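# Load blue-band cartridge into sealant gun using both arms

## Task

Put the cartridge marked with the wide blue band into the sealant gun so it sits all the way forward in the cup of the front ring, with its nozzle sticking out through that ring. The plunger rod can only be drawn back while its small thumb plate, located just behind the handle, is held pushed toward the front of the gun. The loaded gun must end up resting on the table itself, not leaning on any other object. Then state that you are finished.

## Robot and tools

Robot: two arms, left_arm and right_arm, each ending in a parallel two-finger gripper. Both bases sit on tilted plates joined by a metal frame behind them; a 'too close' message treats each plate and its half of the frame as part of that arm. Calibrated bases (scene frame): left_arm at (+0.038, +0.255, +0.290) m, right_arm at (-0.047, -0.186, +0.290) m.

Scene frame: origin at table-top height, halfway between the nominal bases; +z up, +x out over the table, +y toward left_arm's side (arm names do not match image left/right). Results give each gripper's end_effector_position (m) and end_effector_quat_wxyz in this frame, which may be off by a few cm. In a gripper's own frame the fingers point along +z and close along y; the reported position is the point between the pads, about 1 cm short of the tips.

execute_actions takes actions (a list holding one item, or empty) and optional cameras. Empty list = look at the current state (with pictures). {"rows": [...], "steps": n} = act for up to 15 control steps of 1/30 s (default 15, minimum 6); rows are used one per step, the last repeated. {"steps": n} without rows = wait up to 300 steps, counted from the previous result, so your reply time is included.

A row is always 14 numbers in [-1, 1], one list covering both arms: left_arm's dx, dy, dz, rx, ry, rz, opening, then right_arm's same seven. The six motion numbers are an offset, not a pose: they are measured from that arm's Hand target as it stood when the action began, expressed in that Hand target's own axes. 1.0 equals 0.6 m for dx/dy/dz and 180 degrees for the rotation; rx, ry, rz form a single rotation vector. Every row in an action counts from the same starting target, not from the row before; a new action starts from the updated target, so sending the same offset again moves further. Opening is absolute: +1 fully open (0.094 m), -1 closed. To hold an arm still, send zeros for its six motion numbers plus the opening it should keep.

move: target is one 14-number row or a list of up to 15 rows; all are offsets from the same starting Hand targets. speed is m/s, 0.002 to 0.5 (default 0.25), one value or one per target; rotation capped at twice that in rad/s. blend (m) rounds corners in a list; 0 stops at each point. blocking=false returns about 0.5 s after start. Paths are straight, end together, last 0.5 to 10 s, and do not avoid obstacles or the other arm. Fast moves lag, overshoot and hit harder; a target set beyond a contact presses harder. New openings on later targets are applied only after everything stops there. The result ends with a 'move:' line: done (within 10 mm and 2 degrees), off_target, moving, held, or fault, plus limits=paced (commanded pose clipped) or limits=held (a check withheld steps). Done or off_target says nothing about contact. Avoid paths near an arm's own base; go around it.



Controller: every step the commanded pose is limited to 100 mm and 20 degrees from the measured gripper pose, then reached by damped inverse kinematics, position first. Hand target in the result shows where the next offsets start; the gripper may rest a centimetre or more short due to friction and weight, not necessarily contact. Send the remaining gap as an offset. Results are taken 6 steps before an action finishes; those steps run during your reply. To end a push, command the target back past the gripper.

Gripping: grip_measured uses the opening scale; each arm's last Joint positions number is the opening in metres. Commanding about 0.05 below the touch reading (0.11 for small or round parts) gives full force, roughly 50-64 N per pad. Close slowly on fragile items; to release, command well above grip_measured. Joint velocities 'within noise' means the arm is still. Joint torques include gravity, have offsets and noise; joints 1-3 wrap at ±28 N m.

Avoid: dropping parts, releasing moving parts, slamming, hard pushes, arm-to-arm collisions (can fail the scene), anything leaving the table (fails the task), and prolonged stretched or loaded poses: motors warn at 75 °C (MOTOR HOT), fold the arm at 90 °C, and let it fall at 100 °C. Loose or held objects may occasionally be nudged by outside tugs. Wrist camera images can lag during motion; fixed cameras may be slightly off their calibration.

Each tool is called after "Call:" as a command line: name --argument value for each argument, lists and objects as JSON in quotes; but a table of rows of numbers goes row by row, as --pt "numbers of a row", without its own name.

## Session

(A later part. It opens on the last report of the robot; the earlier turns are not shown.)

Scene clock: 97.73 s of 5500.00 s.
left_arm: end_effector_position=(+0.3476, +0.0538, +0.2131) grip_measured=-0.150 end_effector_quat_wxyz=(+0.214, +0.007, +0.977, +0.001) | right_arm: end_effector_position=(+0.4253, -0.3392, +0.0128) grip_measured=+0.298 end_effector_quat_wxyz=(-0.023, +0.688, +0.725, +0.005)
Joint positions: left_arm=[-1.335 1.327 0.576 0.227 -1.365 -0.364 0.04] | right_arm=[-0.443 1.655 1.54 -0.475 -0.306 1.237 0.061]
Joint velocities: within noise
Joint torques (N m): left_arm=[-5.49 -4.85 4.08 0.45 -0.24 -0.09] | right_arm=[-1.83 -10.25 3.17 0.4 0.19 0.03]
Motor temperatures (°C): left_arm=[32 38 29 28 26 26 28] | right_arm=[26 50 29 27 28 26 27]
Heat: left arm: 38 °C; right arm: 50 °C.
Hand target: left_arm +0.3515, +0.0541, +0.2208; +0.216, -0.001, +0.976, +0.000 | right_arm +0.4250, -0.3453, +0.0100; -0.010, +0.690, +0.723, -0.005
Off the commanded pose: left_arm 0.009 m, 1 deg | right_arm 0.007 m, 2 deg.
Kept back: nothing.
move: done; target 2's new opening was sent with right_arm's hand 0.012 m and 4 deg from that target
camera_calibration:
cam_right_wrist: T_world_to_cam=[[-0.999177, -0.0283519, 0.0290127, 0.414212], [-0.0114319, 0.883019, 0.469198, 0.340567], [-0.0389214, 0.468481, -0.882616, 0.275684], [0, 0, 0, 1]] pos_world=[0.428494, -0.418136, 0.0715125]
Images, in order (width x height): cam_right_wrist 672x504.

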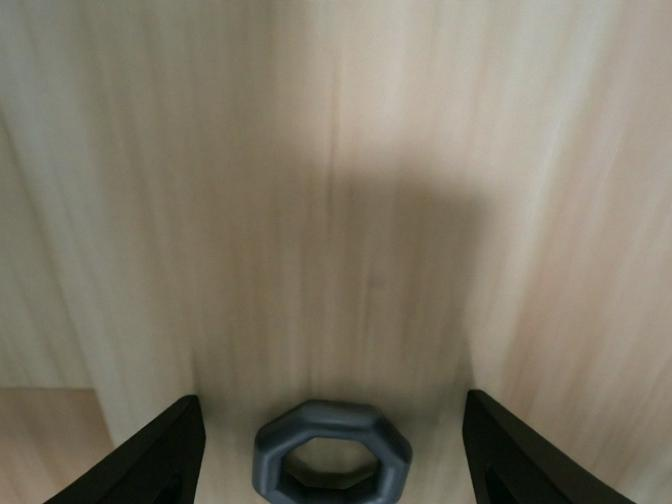

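Call:
move --pt "0 0 0 0 0 0 -0.15 0 0 -0.17 0 0 0 0.3" --pt "0 0 0 0 0 0 -0.15 -0.172 -0.28 -0.25 0 0 -0.407 0.4" --speed 0.25

Call:
zoom_image --camera "cam_high" --region '[220, 140, 540, 320]'

Call:
zoom_image --camera "cam_high" --region '[220, 160, 380, 260]'

Scene clock: 102.87 s of 5500.00 s.
left_arm: end_effector_position=(+0.3462, +0.0545, +0.2125) grip_measured=-0.150 end_effector_quat_wxyz=(+0.212, +0.008, +0.977, +0.002) | right_arm: end_effector_position=(+0.2710, -0.4535, +0.1600) grip_measured=+0.398 end_effector_quat_wxyz=(-0.013, +0.114, +0.993, -0.002)
Joint positions: left_arm=[-1.335 1.327 0.577 0.208 -1.365 -0.378 0.04] | right_arm=[-1.174 1.387 1.153 -0.656 -0.827 -0.616 0.066]
Joint velocities: within noise
Joint torques (N m): left_arm=[-5.49 -4.85 4.36 0.44 -0.25 -0.07] | right_arm=[-5.85 -4.33 3.48 -0.12 -0.17 -0.14]
Motor temperatures (°C): left_arm=[32 36 29 28 26 26 28] | right_arm=[26 50 29 27 28 26 27]
Heat: left arm: 36 °C; right arm: 50 °C.
Hand target: left_arm +0.3515, +0.0541, +0.2208; +0.216, -0.001, +0.976, +0.000 | right_arm +0.2653, -0.4574, +0.1626; -0.011, +0.122, +0.992, +0.002
Off the commanded pose: left_arm 0.010 m, 1 deg | right_arm 0.007 m, 1 deg.
Kept back: nothing.
move: done
camera_calibration:
cam_left_wrist: T_world_to_cam=[[-0.0328283, -0.999435, -0.00718581, 0.0682293], [-0.999402, 0.0327474, 0.0110946, 0.380163], [-0.010853, 0.00754572, -0.999913, 0.302779], [0, 0, 0, 1]] pos_world=[0.385461, 0.0534567, 0.299025]
cam_right_wrist: T_world_to_cam=[[-0.250392, -0.968086, 0.0106075, -0.373636], [-0.860476, 0.227554, 0.455851, 0.305608], [-0.443717, 0.105014, -0.889993, 0.399164], [0, 0, 0, 1]] pos_world=[0.346528, -0.473172, 0.219905]

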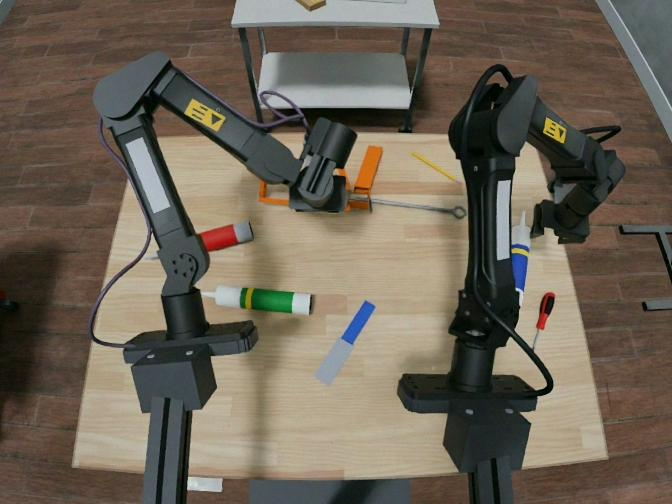

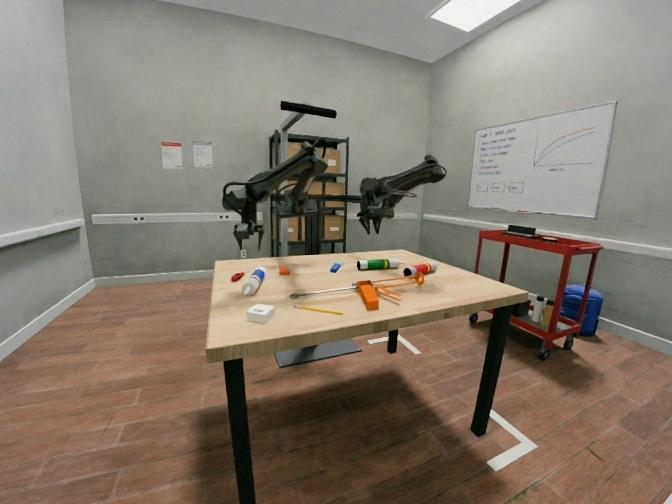

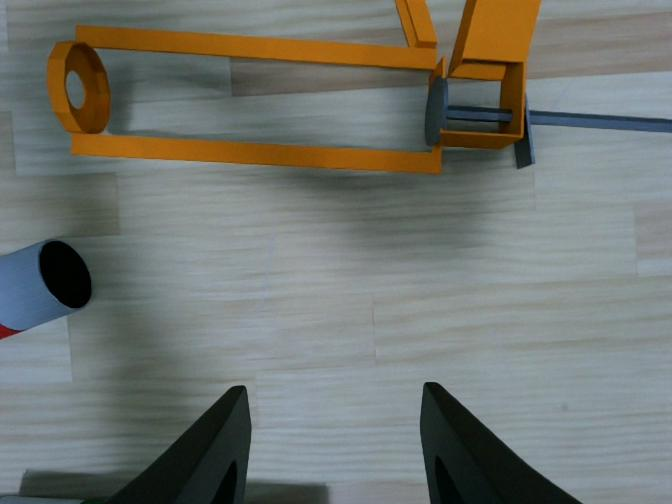

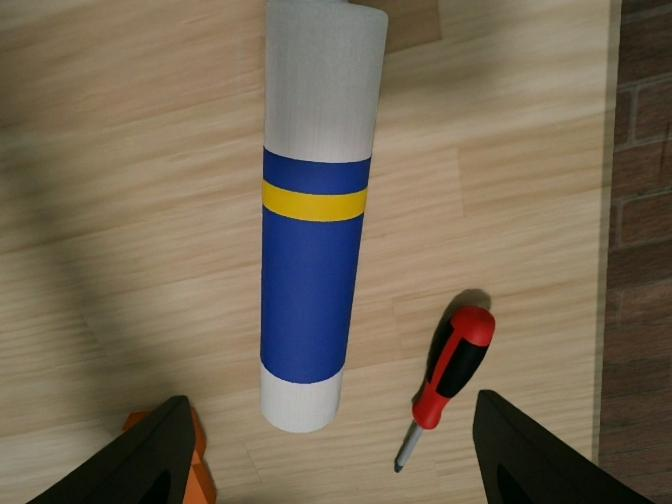

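Scaled by 1.575 from the camera's 672x504 image, which has a finer 960x720 frame.

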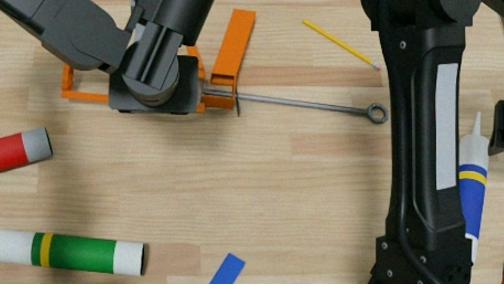

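Scaled by 3.150 from the camera's 672x504 image, which has a finer 960x720 frame.

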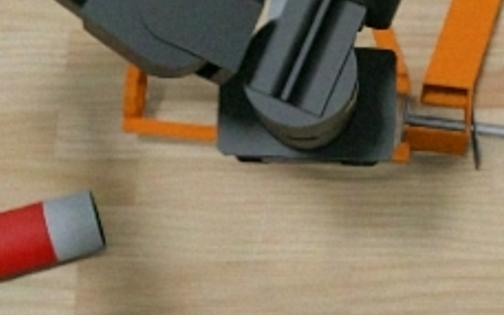

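Call:
move --target '[0,0,0,0,0,0,-0.15,0.016,0.008,0.1,0,0,0.014,0.6]' --speed 0.2 --cameras '["cam_right_wrist"]'

Scene clock: 105.10 s of 5500.00 s.
left_arm: end_effector_position=(+0.3462, +0.0545, +0.2125) grip_measured=-0.150 end_effector_quat_wxyz=(+0.212, +0.008, +0.977, +0.002) | right_arm: end_effector_position=(+0.2578, -0.4461, +0.1069) grip_measured=+0.598 end_effector_quat_wxyz=(-0.013, +0.140, +0.990, +0.008)
Joint positions: left_arm=[-1.335 1.327 0.577 0.208 -1.365 -0.378 0.04] | right_arm=[-1.052 1.461 1.047 -0.402 -0.763 -0.446 0.075]
Joint velocities: within noise
Joint torques (N m): left_arm=[-5.5 -4.85 4.34 0.44 -0.24 -0.07] | right_arm=[-3.49 -5.22 2.21 0.37 0.14 0.09]
Motor temperatures (°C): left_arm=[32 36 30 28 26 26 28] | right_arm=[26 49 29 27 28 26 27]
Heat: left arm: 36 °C; right arm: 49 °C.
Hand target: left_arm +0.3515, +0.0541, +0.2208; +0.216, -0.001, +0.976, +0.000 | right_arm +0.2559, -0.4499, +0.1028; -0.011, +0.144, +0.989, +0.002
Off the commanded pose: left_arm 0.010 m, 1 deg | right_arm 0.006 m, 1 deg.
Kept back: nothing.
move: done
camera_calibration:
cam_right_wrist: T_world_to_cam=[[-0.301475, -0.95344, -0.00806242, -0.347546], [-0.848061, 0.264271, 0.459297, 0.329578], [-0.435782, 0.145304, -0.888246, 0.360997], [0, 0, 0, 1]] pos_world=[0.332041, -0.470916, 0.166478]
Images, in order (width x height): cam_right_wrist 672x504.

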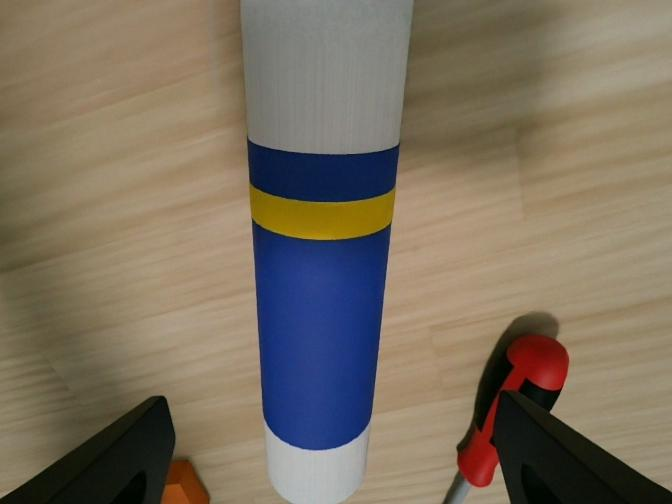

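Call:
move --target '[0,0,0,0,0,0,-0.15,0,0.011,0.06,0,0,0.0145,0.5]' --speed 0.15 --cameras '["cam_right_wrist"]'

Scene clock: 107.73 s of 5500.00 s.
left_arm: end_effector_position=(+0.3462, +0.0545, +0.2125) grip_measured=-0.150 end_effector_quat_wxyz=(+0.212, +0.008, +0.977, +0.002) | right_arm: end_effector_position=(+0.2598, -0.4396, +0.0716) grip_measured=+0.502 end_effector_quat_wxyz=(-0.013, +0.161, +0.987, +0.007)
Joint positions: left_arm=[-1.335 1.327 0.577 0.208 -1.365 -0.378 0.04] | right_arm=[-0.956 1.523 1.023 -0.255 -0.695 -0.312 0.071]
Joint velocities: within noise
Joint torques (N m): left_arm=[-5.49 -4.83 4.36 0.44 -0.25 -0.07] | right_arm=[-3.52 -5.44 1.92 0.39 0.15 0.09]
Motor temperatures (°C): left_arm=[32 36 30 28 26 26 28] | right_arm=[26 48 29 27 28 26 27]
Heat: left arm: 36 °C; right arm: 48 °C.
Hand target: left_arm +0.3515, +0.0541, +0.2208; +0.216, -0.001, +0.976, +0.000 | right_arm +0.2570, -0.4433, +0.0669; -0.011, +0.167, +0.986, +0.002
Off the commanded pose: left_arm 0.010 m, 1 deg | right_arm 0.007 m, 1 deg.
Kept back: nothing.
move: done
camera_calibration:
cam_right_wrist: T_world_to_cam=[[-0.341346, -0.939912, -0.00694473, -0.324791], [-0.836148, 0.300271, 0.459014, 0.358489], [-0.429347, 0.162489, -0.888402, 0.335458], [0, 0, 0, 1]] pos_world=[0.332912, -0.467428, 0.131214]
Images, in order (width x height): cam_right_wrist 672x504.

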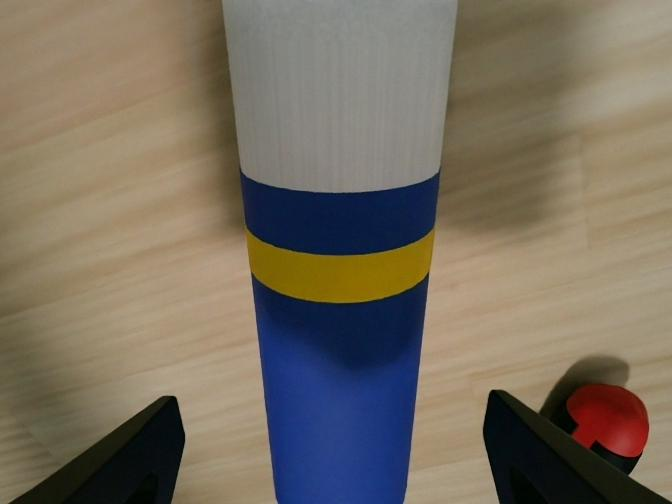

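Call:
move --pt "0 0 0 0 0 0 -0.15 0 0 0.055 0 0 0 0.5" --pt "0 0 0 0 0 0 -0.15 0 0 0.055 0 0 0 -0.12" --speed 0.12 --cameras '["cam_right_wrist"]'

Scene clock: 109.40 s of 5500.00 s.
left_arm: end_effector_position=(+0.3460, +0.0545, +0.2124) grip_measured=-0.150 end_effector_quat_wxyz=(+0.212, +0.009, +0.977, +0.003) | right_arm: end_effector_position=(+0.2540, -0.4379, +0.0381) grip_measured=+0.004 end_effector_quat_wxyz=(-0.018, +0.166, +0.986, +0.007)
Joint positions: left_arm=[-1.335 1.327 0.577 0.207 -1.365 -0.378 0.04] | right_arm=[-0.892 1.613 1.023 -0.141 -0.643 -0.254 0.047]
Joint velocities: within noise
Joint torques (N m): left_arm=[-5.49 -4.85 4.37 0.44 -0.25 -0.07] | right_arm=[-3.66 -5.67 2.54 0.39 0.11 0.09]
Motor temperatures (°C): left_arm=[32 35 30 28 26 26 28] | right_arm=[26 47 29 27 28 26 27]
Heat: left arm: 35 °C; right arm: 47 °C.
Hand target: left_arm +0.3515, +0.0541, +0.2208; +0.216, -0.001, +0.976, +0.000 | right_arm +0.2563, -0.4430, +0.0338; -0.011, +0.167, +0.986, +0.002
Off the commanded pose: left_arm 0.010 m, 1 deg | right_arm 0.007 m, 1 deg.
Kept back: nothing.
move: done
camera_calibration:
cam_right_wrist: T_world_to_cam=[[-0.350433, -0.936577, -0.00441783, -0.321765], [-0.828513, 0.307793, 0.467792, 0.369638], [-0.436763, 0.16759, -0.883828, 0.306847], [0, 0, 0, 1]] pos_world=[0.327512, -0.466554, 0.0968653]
Images, in order (width x height): cam_right_wrist 672x504.

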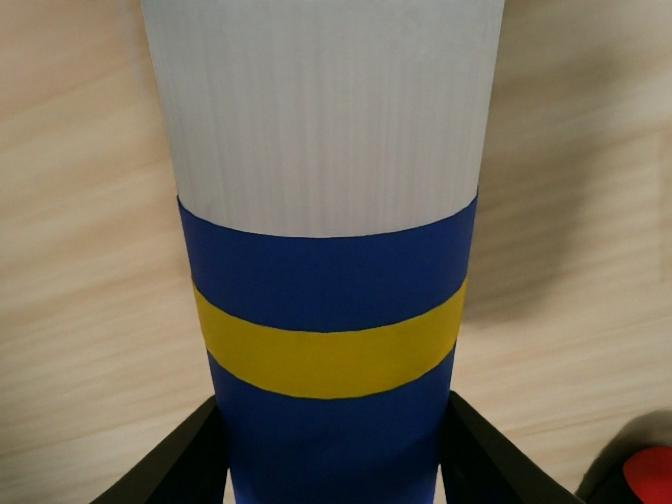

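Call:
move --target '[0.05,0.25,0.0,0,0,0,-0.15,0,0,-0.25,0,0,0,-0.12]' --speed 0.2

Call:
zoom_image --camera "cam_high" --region '[220, 140, 470, 250]'

Scene clock: 111.37 s of 5500.00 s.
left_arm: end_effector_position=(+0.3254, +0.2033, +0.2085) grip_measured=-0.150 end_effector_quat_wxyz=(+0.221, -0.009, +0.975, -0.001) | right_arm: end_effector_position=(+0.2471, -0.4358, +0.1656) grip_measured=+0.004 end_effector_quat_wxyz=(-0.030, +0.180, +0.983, +0.019)
Joint positions: left_arm=[-1.095 0.331 0.182 -0.063 -1.142 -0.075 0.04] | right_arm=[-1.21 1.362 1.094 -0.738 -0.86 -0.59 0.047]
Joint velocities: within noise
Joint torques (N m): left_arm=[1.18 -0.64 4.33 0.55 0.13 0.05] | right_arm=[-6.9 -7.27 5.53 -0.28 -0.14 -0.14]
Motor temperatures (°C): left_arm=[32 35 30 28 26 26 28] | right_arm=[26 47 29 27 28 26 27]
Heat: left arm: 35 °C; right arm: 47 °C.
Hand target: left_arm +0.3242, +0.2041, +0.2081; +0.216, -0.001, +0.976, +0.000 | right_arm +0.2595, -0.4442, +0.1838; -0.011, +0.167, +0.986, +0.002
Off the commanded pose: left_arm 0.002 m, 1 deg | right_arm 0.024 m, 3 deg.
Kept back: nothing.
move: off_target (right_arm)
camera_calibration:
cam_left_wrist: T_world_to_cam=[[-0.000596914, -0.999975, 0.00707776, 0.202901], [-0.999971, 0.0005435, -0.00754635, 0.365245], [0.00754231, -0.00708206, -0.999946, 0.294488], [0, 0, 0, 1]] pos_world=[0.363134, 0.204783, 0.295792]
cam_right_wrist: T_world_to_cam=[[-0.377413, -0.925772, -0.0224791, -0.307241], [-0.810214, 0.318352, 0.492144, 0.299595], [-0.448457, 0.203954, -0.870224, 0.432694], [0, 0, 0, 1]] pos_world=[0.320824, -0.468062, 0.22219]

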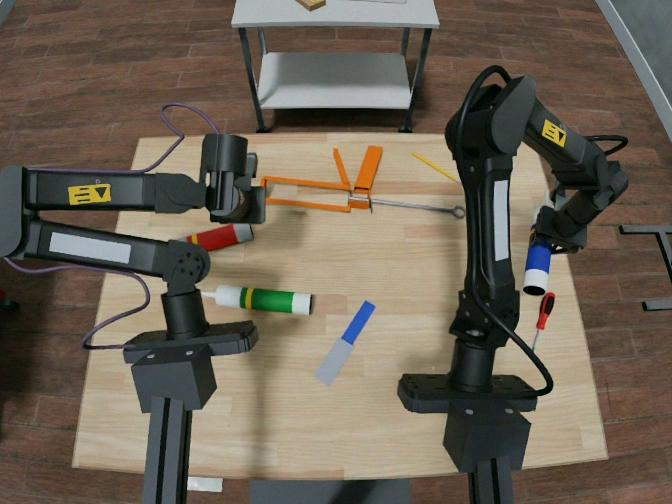

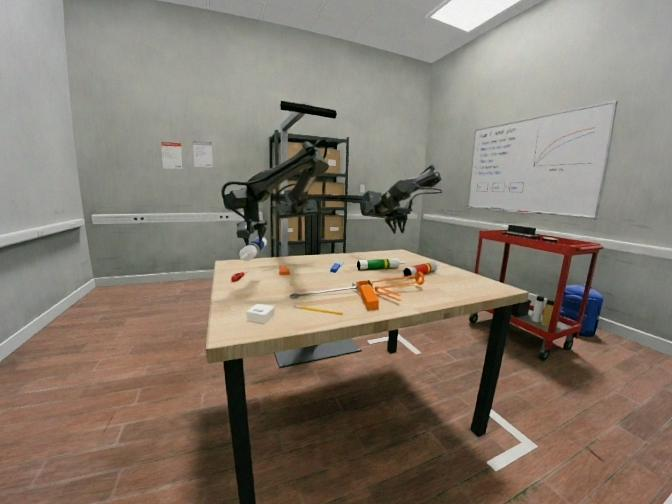

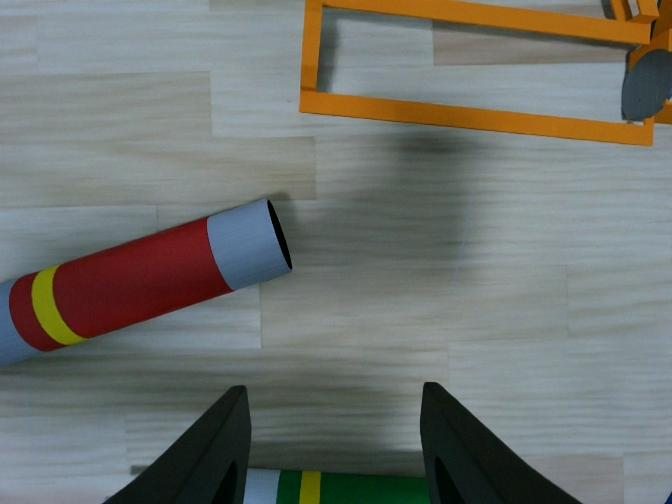

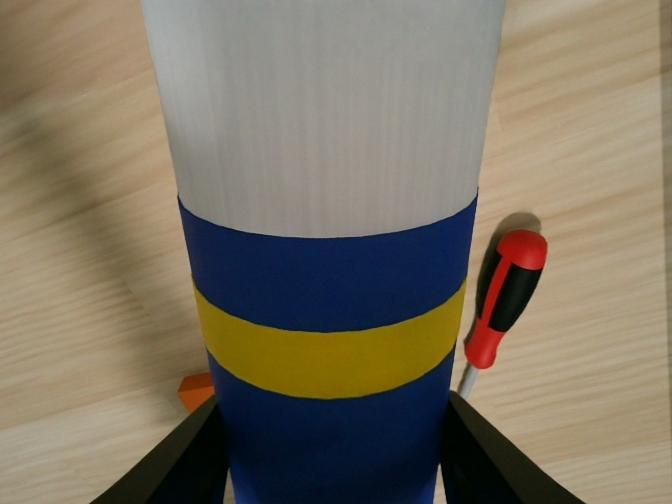

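Scaled by 2.016 from the camera's 672x504 image, which has a finer 960x720 frame.

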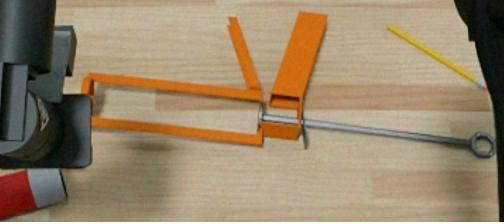

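Call:
move --target '[0.02,0.22,-0.06,0,0,0,-0.15,-0.056,0.785,-0.05,0,0,-0.5744,-0.12]' --speed 0.25

Call:
zoom_image --camera "cam_high" --region '[220, 100, 500, 260]'

Scene clock: 122.17 s of 5500.00 s.
left_arm: end_effector_position=(+0.2927, +0.3422, +0.2315) grip_measured=-0.150 end_effector_quat_wxyz=(+0.206, +0.001, +0.978, +0.017) | right_arm: end_effector_position=(+0.4393, -0.0207, +0.1990) grip_measured=+0.004 end_effector_quat_wxyz=(-0.024, -0.665, +0.747, +0.003)
Joint positions: left_arm=[1.535 0.236 0.346 -0.845 1.401 0.878 0.04] | right_arm=[0.807 1.522 1.788 -1.106 0.768 -0.918 0.047]
Joint velocities: within noise
Joint torques (N m): left_arm=[-1.84 1.7 4.77 0.36 0.51 0.04] | right_arm=[6.93 -7.54 7.62 -0.21 0.13 -0.12]
Motor temperatures (°C): left_arm=[31 34 31 28 26 26 28] | right_arm=[27 46 30 26 28 26 27]
Heat: left arm: 34 °C; right arm: 46 °C.
Hand target: left_arm +0.2979, +0.3361, +0.2355; +0.216, -0.001, +0.976, +0.000 | right_arm +0.4466, -0.0106, +0.2132; -0.005, -0.670, +0.742, +0.010
Off the commanded pose: left_arm 0.009 m, 2 deg | right_arm 0.019 m, 2 deg.
Kept back: nothing.
move: off_target (right_arm); limits=paced
camera_calibration:
cam_left_wrist: T_world_to_cam=[[-0.0131553, -0.999401, -0.0320242, 0.354153], [-0.99964, 0.0123956, 0.023808, 0.321237], [-0.0233968, 0.0323259, -0.999203, 0.314063], [0, 0, 0, 1]] pos_world=[0.333128, 0.339807, 0.317506]
cam_right_wrist: T_world_to_cam=[[0.989374, -0.141768, -0.0322675, -0.431978], [-0.110944, -0.879564, 0.462664, -0.019375], [-0.0939721, -0.454168, -0.885946, 0.297033], [0, 0, 0, 1]] pos_world=[0.453151, 0.056621, 0.258181]

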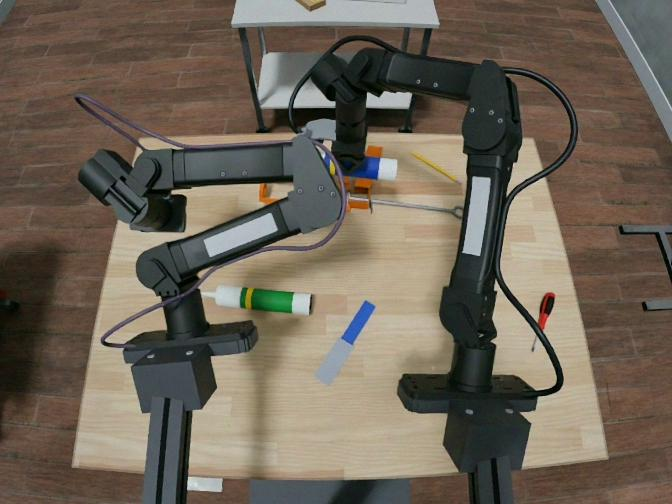

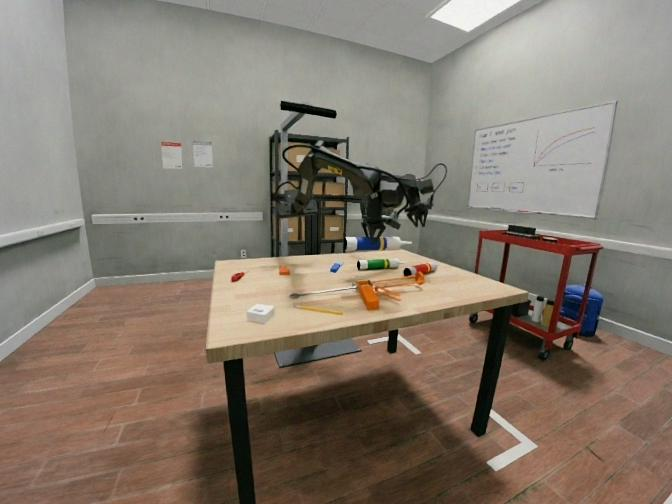

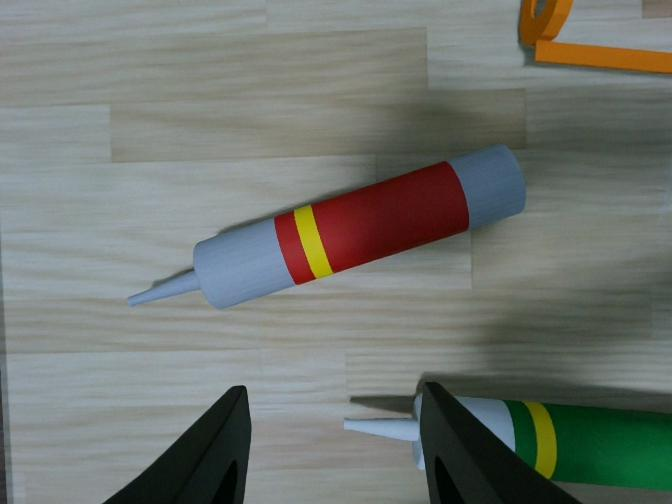

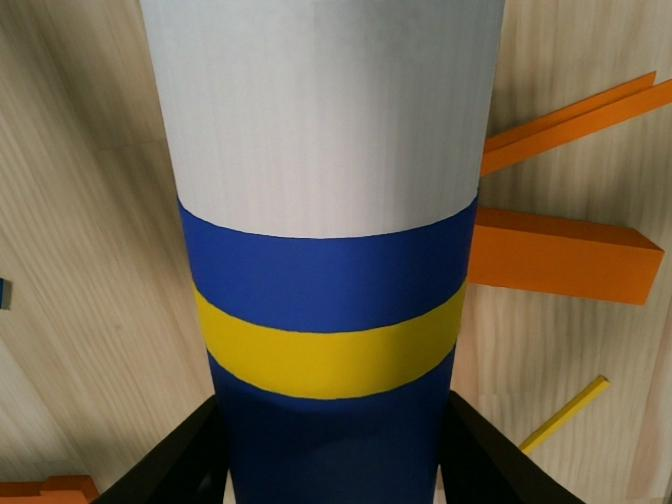

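Scaled by 1.800 from the camera's 672x504 image, which has a finer 960x720 frame.

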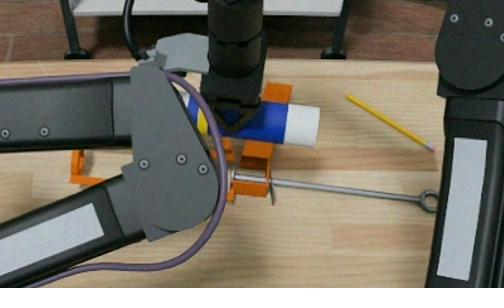

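Call:
move --target '[-0.2175,0.05,0.046,0,0,0,-0.15,0,0,0,0,0,0,-0.12]' --speed 0.2 --cameras '["cam_high", "cam_left_wrist"]'

Scene clock: 124.33 s of 5500.00 s.
left_arm: end_effector_position=(+0.4267, +0.3669, +0.2649) grip_measured=-0.150 end_effector_quat_wxyz=(+0.209, -0.006, +0.978, -0.004) | right_arm: end_effector_position=(+0.4393, -0.0207, +0.1990) grip_measured=+0.004 end_effector_quat_wxyz=(-0.024, -0.665, +0.747, +0.003)
Joint positions: left_arm=[1.028 0.503 0.77 -0.468 0.967 0.289 0.04] | right_arm=[0.807 1.522 1.788 -1.106 0.768 -0.918 0.047]
Joint velocities: within noise
Joint torques (N m): left_arm=[-1.42 -5.3 3.52 1.09 -0.02 -0.08] | right_arm=[6.93 -7.53 7.62 -0.2 0.13 -0.12]
Motor temperatures (°C): left_arm=[31 33 31 28 26 26 28] | right_arm=[27 46 30 26 28 26 27]
Heat: left arm: 33 °C; right arm: 46 °C.
Hand target: left_arm +0.4278, +0.3662, +0.2656; +0.216, -0.001, +0.976, +0.000 | right_arm +0.4466, -0.0106, +0.2132; -0.005, -0.670, +0.742, +0.010
Off the commanded pose: left_arm 0.001 m, 1 deg | right_arm 0.019 m, 2 deg.
Kept back: nothing.
move: off_target (right_arm)
camera_calibration:
cam_left_wrist: T_world_to_cam=[[-0.0076055, -0.999894, 0.0124441, 0.367713], [-0.999808, 0.00782838, 0.0179606, 0.457325], [-0.0180561, -0.0123051, -0.999761, 0.364043], [0, 0, 0, 1]] pos_world=[0.466607, 0.368574, 0.351167]
Images, in order (width x height): cam_high 672x504, cam_left_wrist 672x504.

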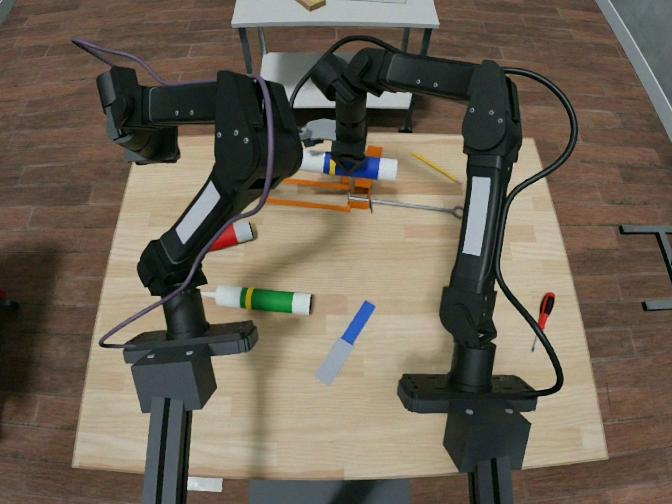

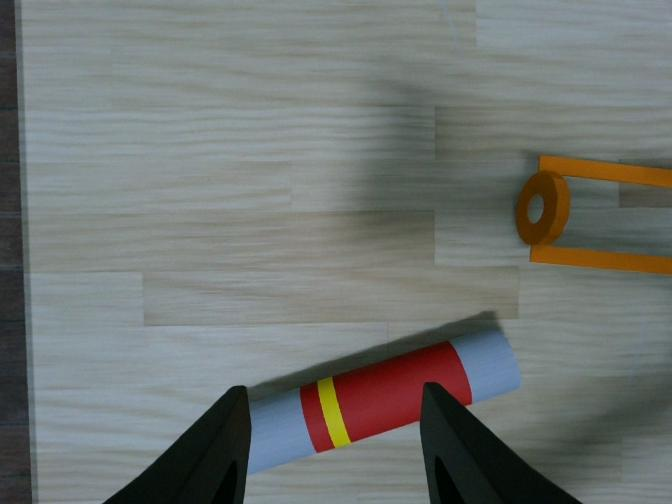

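Call:
move --target '[0,0,0,0,0,0,-0.15,-0.0186,-0.009,0.08,0,0.1,0,-0.12]' --speed 0.15

Call:
zoom_image --camera "cam_left_wrist" --region '[472, 100, 672, 300]'

Scene clock: 126.80 s of 5500.00 s.
left_arm: end_effector_position=(+0.4267, +0.3674, +0.2648) grip_measured=-0.150 end_effector_quat_wxyz=(+0.208, -0.007, +0.978, -0.003) | right_arm: end_effector_position=(+0.4488, +0.0018, +0.1523) grip_measured=+0.004 end_effector_quat_wxyz=(-0.117, -0.655, +0.742, -0.080)
Joint positions: left_arm=[1.028 0.503 0.769 -0.467 0.964 0.287 0.04] | right_arm=[0.807 1.919 2.212 -1.399 0.951 -0.703 0.047]
Joint velocities: within noise
Joint torques (N m): left_arm=[-1.42 -5.31 3.55 1.09 -0.02 -0.07] | right_arm=[7.71 -8.31 7.05 -0.88 0.47 0.09]
Motor temperatures (°C): left_arm=[30 33 30 28 26 26 28] | right_arm=[28 46 31 26 28 26 27]
Heat: left arm: 33 °C; right arm: 46 °C.
Hand target: left_arm +0.4278, +0.3662, +0.2656; +0.216, -0.001, +0.976, +0.000 | right_arm +0.4521, +0.0003, +0.1651; -0.121, -0.664, +0.732, -0.095
Off the commanded pose: left_arm 0.002 m, 1 deg | right_arm 0.013 m, 2 deg.
Kept back: nothing.
move: off_target (right_arm)
camera_calibration:
cam_left_wrist: T_world_to_cam=[[-0.00598722, -0.99993, 0.0101571, 0.368168], [-0.999815, 0.00617155, 0.0182141, 0.457851], [-0.0182755, -0.0100462, -0.999783, 0.363243], [0, 0, 0, 1]] pos_world=[0.46661, 0.368966, 0.351085]
cam_right_wrist: T_world_to_cam=[[0.988138, -0.15141, -0.0256661, -0.440118], [-0.0956124, -0.737348, 0.668712, -0.0154321], [-0.120174, -0.658326, -0.743078, 0.257115], [0, 0, 0, 1]] pos_world=[0.46432, 0.0912489, 0.19008]

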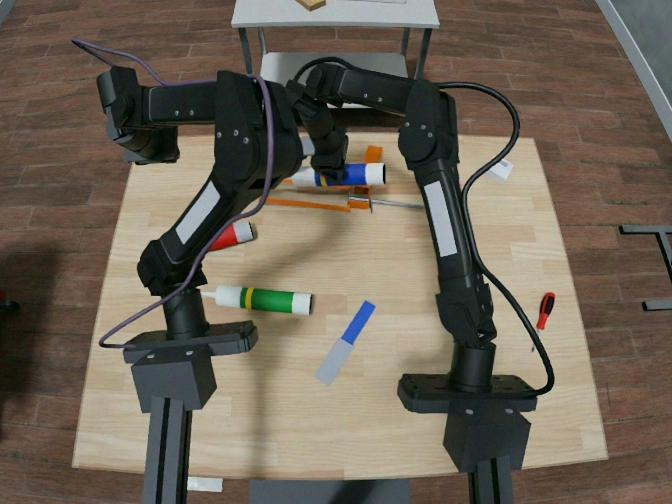

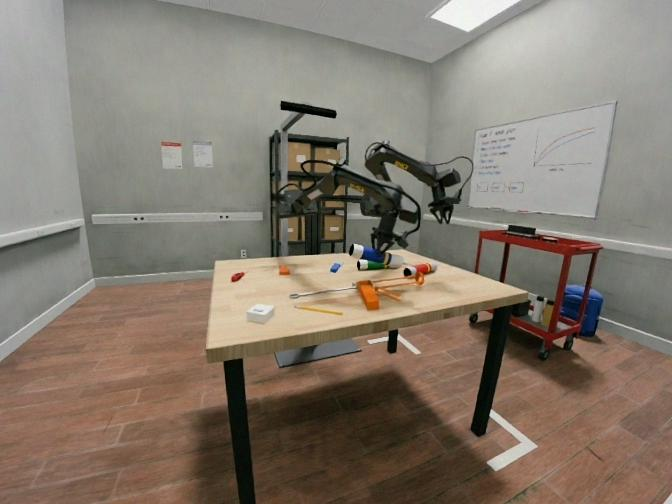

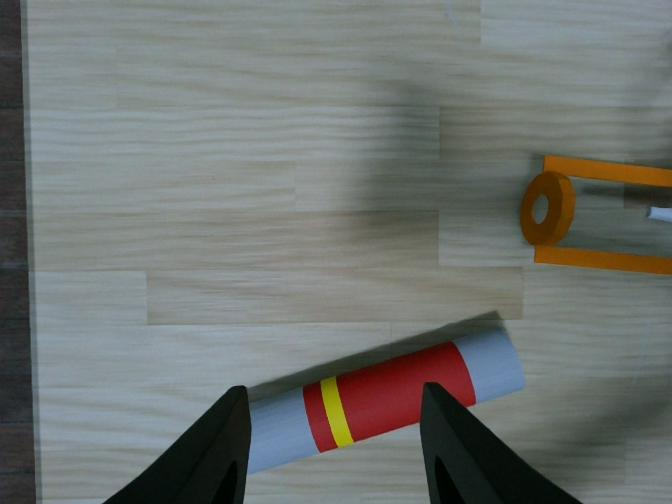

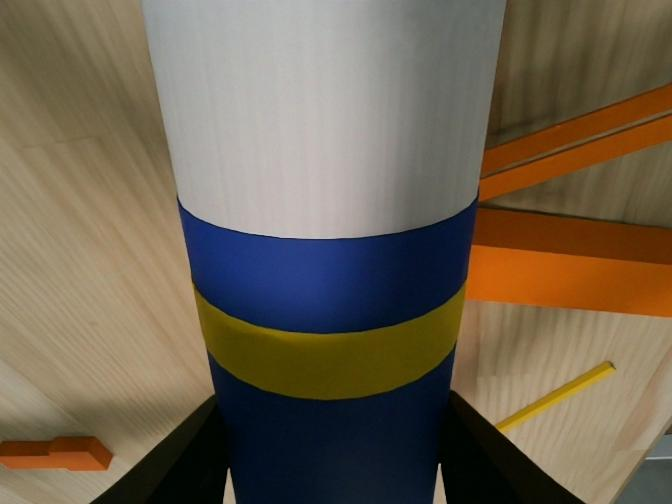

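Scaled by 2.520 from the camera's 672x504 image, which has a finer 960x720 frame.

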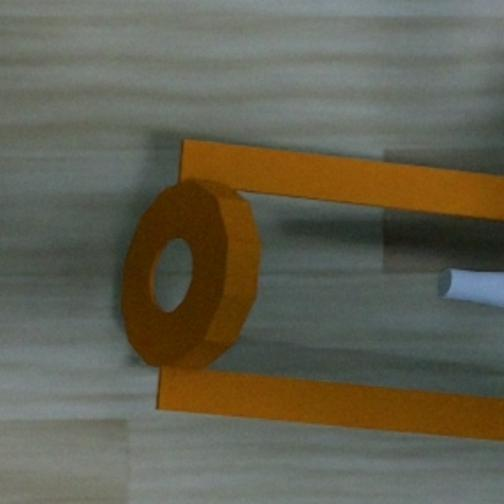

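Call:
move --target '[0,0,0,0,0,0,-0.15,-0.0272,-0.0118,0.0821,0.002,0,-0.0064,-0.12]' --speed 0.1

Call:
zoom_image --camera "cam_left_wrist" --region '[472, 100, 672, 300]'

Scene clock: 129.23 s of 5500.00 s.
left_arm: end_effector_position=(+0.4267, +0.3674, +0.2648) grip_measured=-0.150 end_effector_quat_wxyz=(+0.208, -0.007, +0.978, -0.003) | right_arm: end_effector_position=(+0.4580, -0.0032, +0.1086) grip_measured=+0.004 end_effector_quat_wxyz=(-0.124, -0.661, +0.734, -0.098)
Joint positions: left_arm=[1.028 0.503 0.769 -0.467 0.964 0.287 0.04] | right_arm=[0.722 1.978 2.204 -1.246 0.947 -0.832 0.047]
Joint velocities: within noise
Joint torques (N m): left_arm=[-1.42 -5.31 3.55 1.08 -0.02 -0.07] | right_arm=[6.52 -9.91 3.88 -0.25 0.12 -0.16]
Motor temperatures (°C): left_arm=[30 33 30 28 26 26 28] | right_arm=[28 46 31 27 28 26 28]
Heat: left arm: 33 °C; right arm: 46 °C.
Hand target: left_arm +0.4278, +0.3662, +0.2656; +0.216, -0.001, +0.976, +0.000 | right_arm +0.4581, +0.0002, +0.1132; -0.120, -0.671, +0.725, -0.096
Off the commanded pose: left_arm 0.002 m, 1 deg | right_arm 0.006 m, 2 deg.
Kept back: nothing.
move: done
camera_calibration:
cam_left_wrist: T_world_to_cam=[[-0.00598722, -0.99993, 0.0101571, 0.368168], [-0.999815, 0.00617155, 0.0182141, 0.457851], [-0.0182755, -0.0100462, -0.999783, 0.363243], [0, 0, 0, 1]] pos_world=[0.46661, 0.368966, 0.351085]
cam_right_wrist: T_world_to_cam=[[0.991425, -0.130303, -0.00990754, -0.454183], [-0.0871569, -0.715819, 0.692825, 0.00452044], [-0.0973695, -0.686021, -0.721037, 0.209582], [0, 0, 0, 1]] pos_world=[0.471089, 0.0878321, 0.143485]

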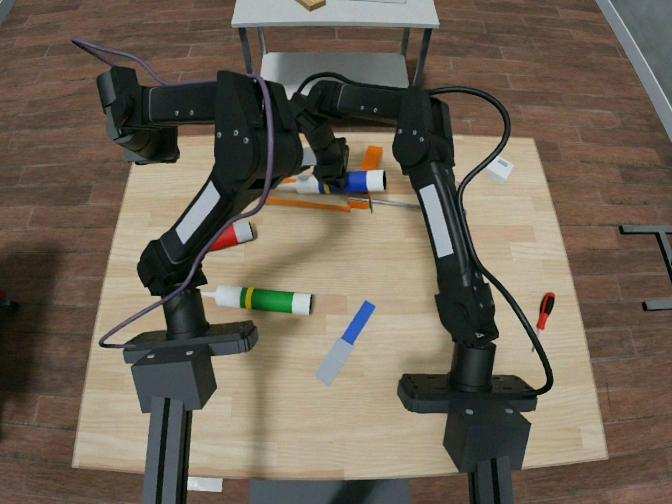

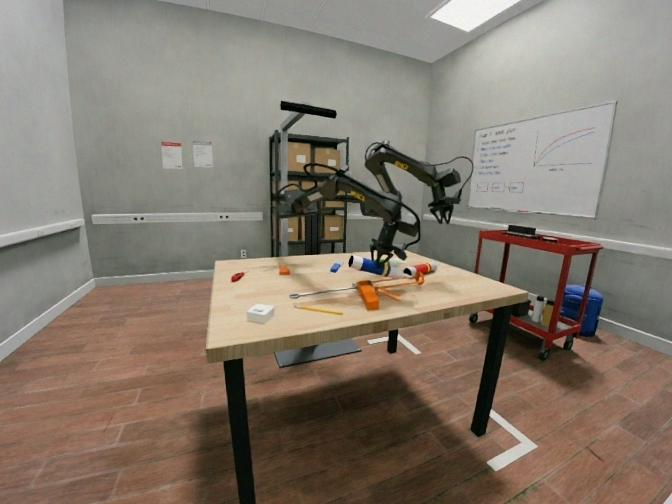

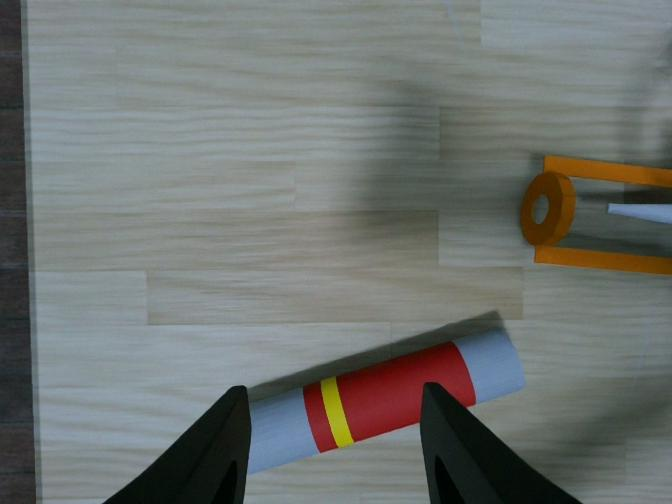

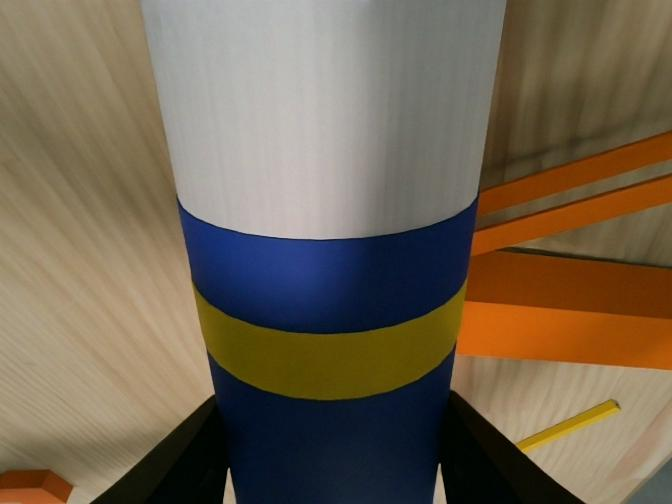

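Scaled by 2.520 from the camera's 672x504 image, which has a finer 960x720 frame.

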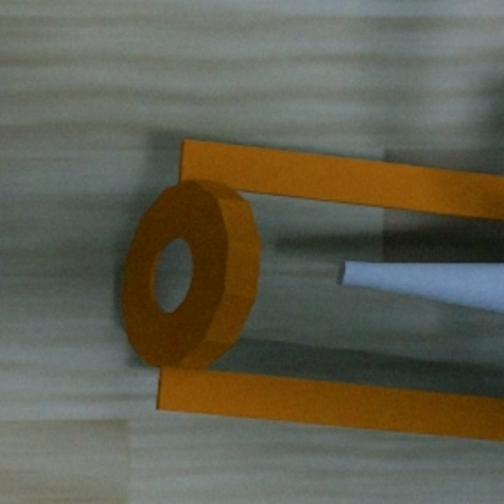

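Call:
move --target '[0,0,0,0,0,0,-0.15,-0.099,0.0041,0.0025,0,0,0,-0.12]' --speed 0.06 --cameras '["cam_left_wrist","cam_right_wrist"]'

Call:
zoom_image --camera "cam_left_wrist" --region '[472, 100, 672, 300]'

Scene clock: 131.90 s of 5500.00 s.
left_arm: end_effector_position=(+0.4269, +0.3675, +0.2649) grip_measured=-0.150 end_effector_quat_wxyz=(+0.209, -0.006, +0.978, -0.003) | right_arm: end_effector_position=(+0.4624, +0.0403, +0.0721) grip_measured=+0.004 end_effector_quat_wxyz=(-0.123, -0.659, +0.736, -0.097)
Joint positions: left_arm=[1.028 0.503 0.769 -0.465 0.964 0.287 0.04] | right_arm=[0.734 2.288 2.631 -1.376 0.952 -0.809 0.047]
Joint velocities: left_arm=[within noise] | right_arm=[-0.007 0.032 0.12 -0.154 0.022 -0.022 0]
Joint torques (N m): left_arm=[-1.4 -5.31 3.56 1.09 -0.02 -0.07] | right_arm=[11.44 -9.33 7.23 -0.75 0.36 0.09]
Motor temperatures (°C): left_arm=[30 33 30 28 26 26 28] | right_arm=[28 46 31 27 28 26 28]
Heat: left arm: 33 °C; right arm: 46 °C.
Hand target: left_arm +0.4278, +0.3662, +0.2656; +0.216, -0.001, +0.976, +0.000 | right_arm +0.4596, +0.0564, +0.0936; -0.120, -0.671, +0.725, -0.096
Off the commanded pose: left_arm 0.002 m, 1 deg | right_arm 0.027 m, 2 deg.
Kept back: nothing.
move: off_target (right_arm)
camera_calibration:
cam_left_wrist: T_world_to_cam=[[-0.00703719, -0.999931, 0.00940196, 0.368896], [-0.999823, 0.00719984, 0.0173793, 0.457926], [-0.0174457, -0.00927799, -0.999805, 0.36272], [0, 0, 0, 1]] pos_world=[0.466769, 0.368939, 0.351222]
cam_right_wrist: T_world_to_cam=[[0.990631, -0.136294, -0.00862599, -0.452706], [-0.092531, -0.716318, 0.691612, 0.0639646], [-0.100442, -0.684334, -0.722218, 0.214998], [0, 0, 0, 1]] pos_world=[0.475978, 0.131248, 0.107132]
Images, in order (width x height): cam_left_wrist 672x504, cam_right_wrist 672x504.

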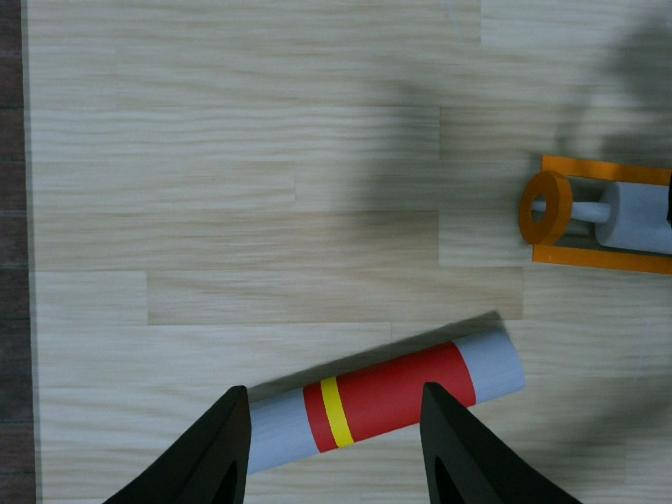

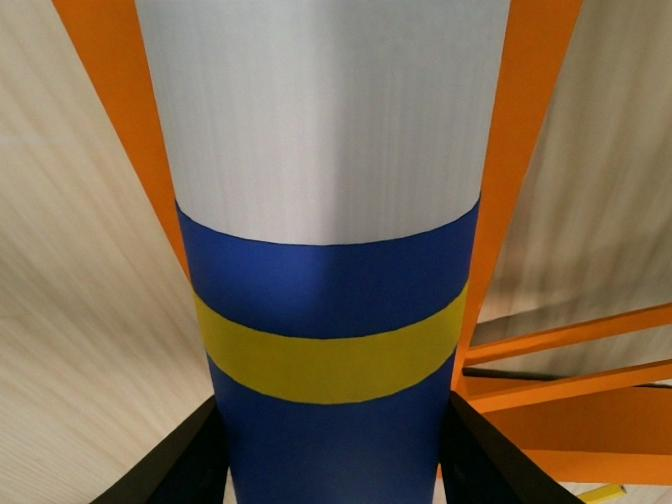

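Scaled by 2.520 from the camera's 672x504 image, which has a finer 960x720 frame.

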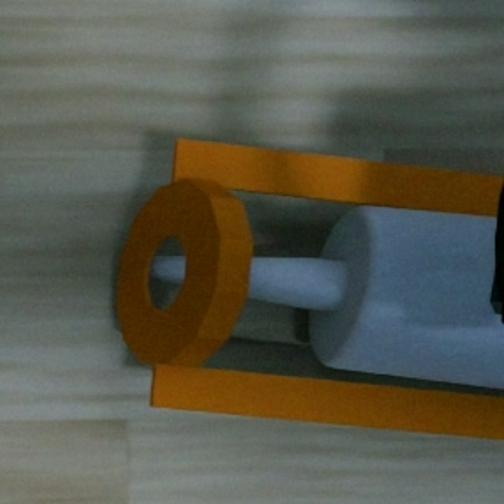

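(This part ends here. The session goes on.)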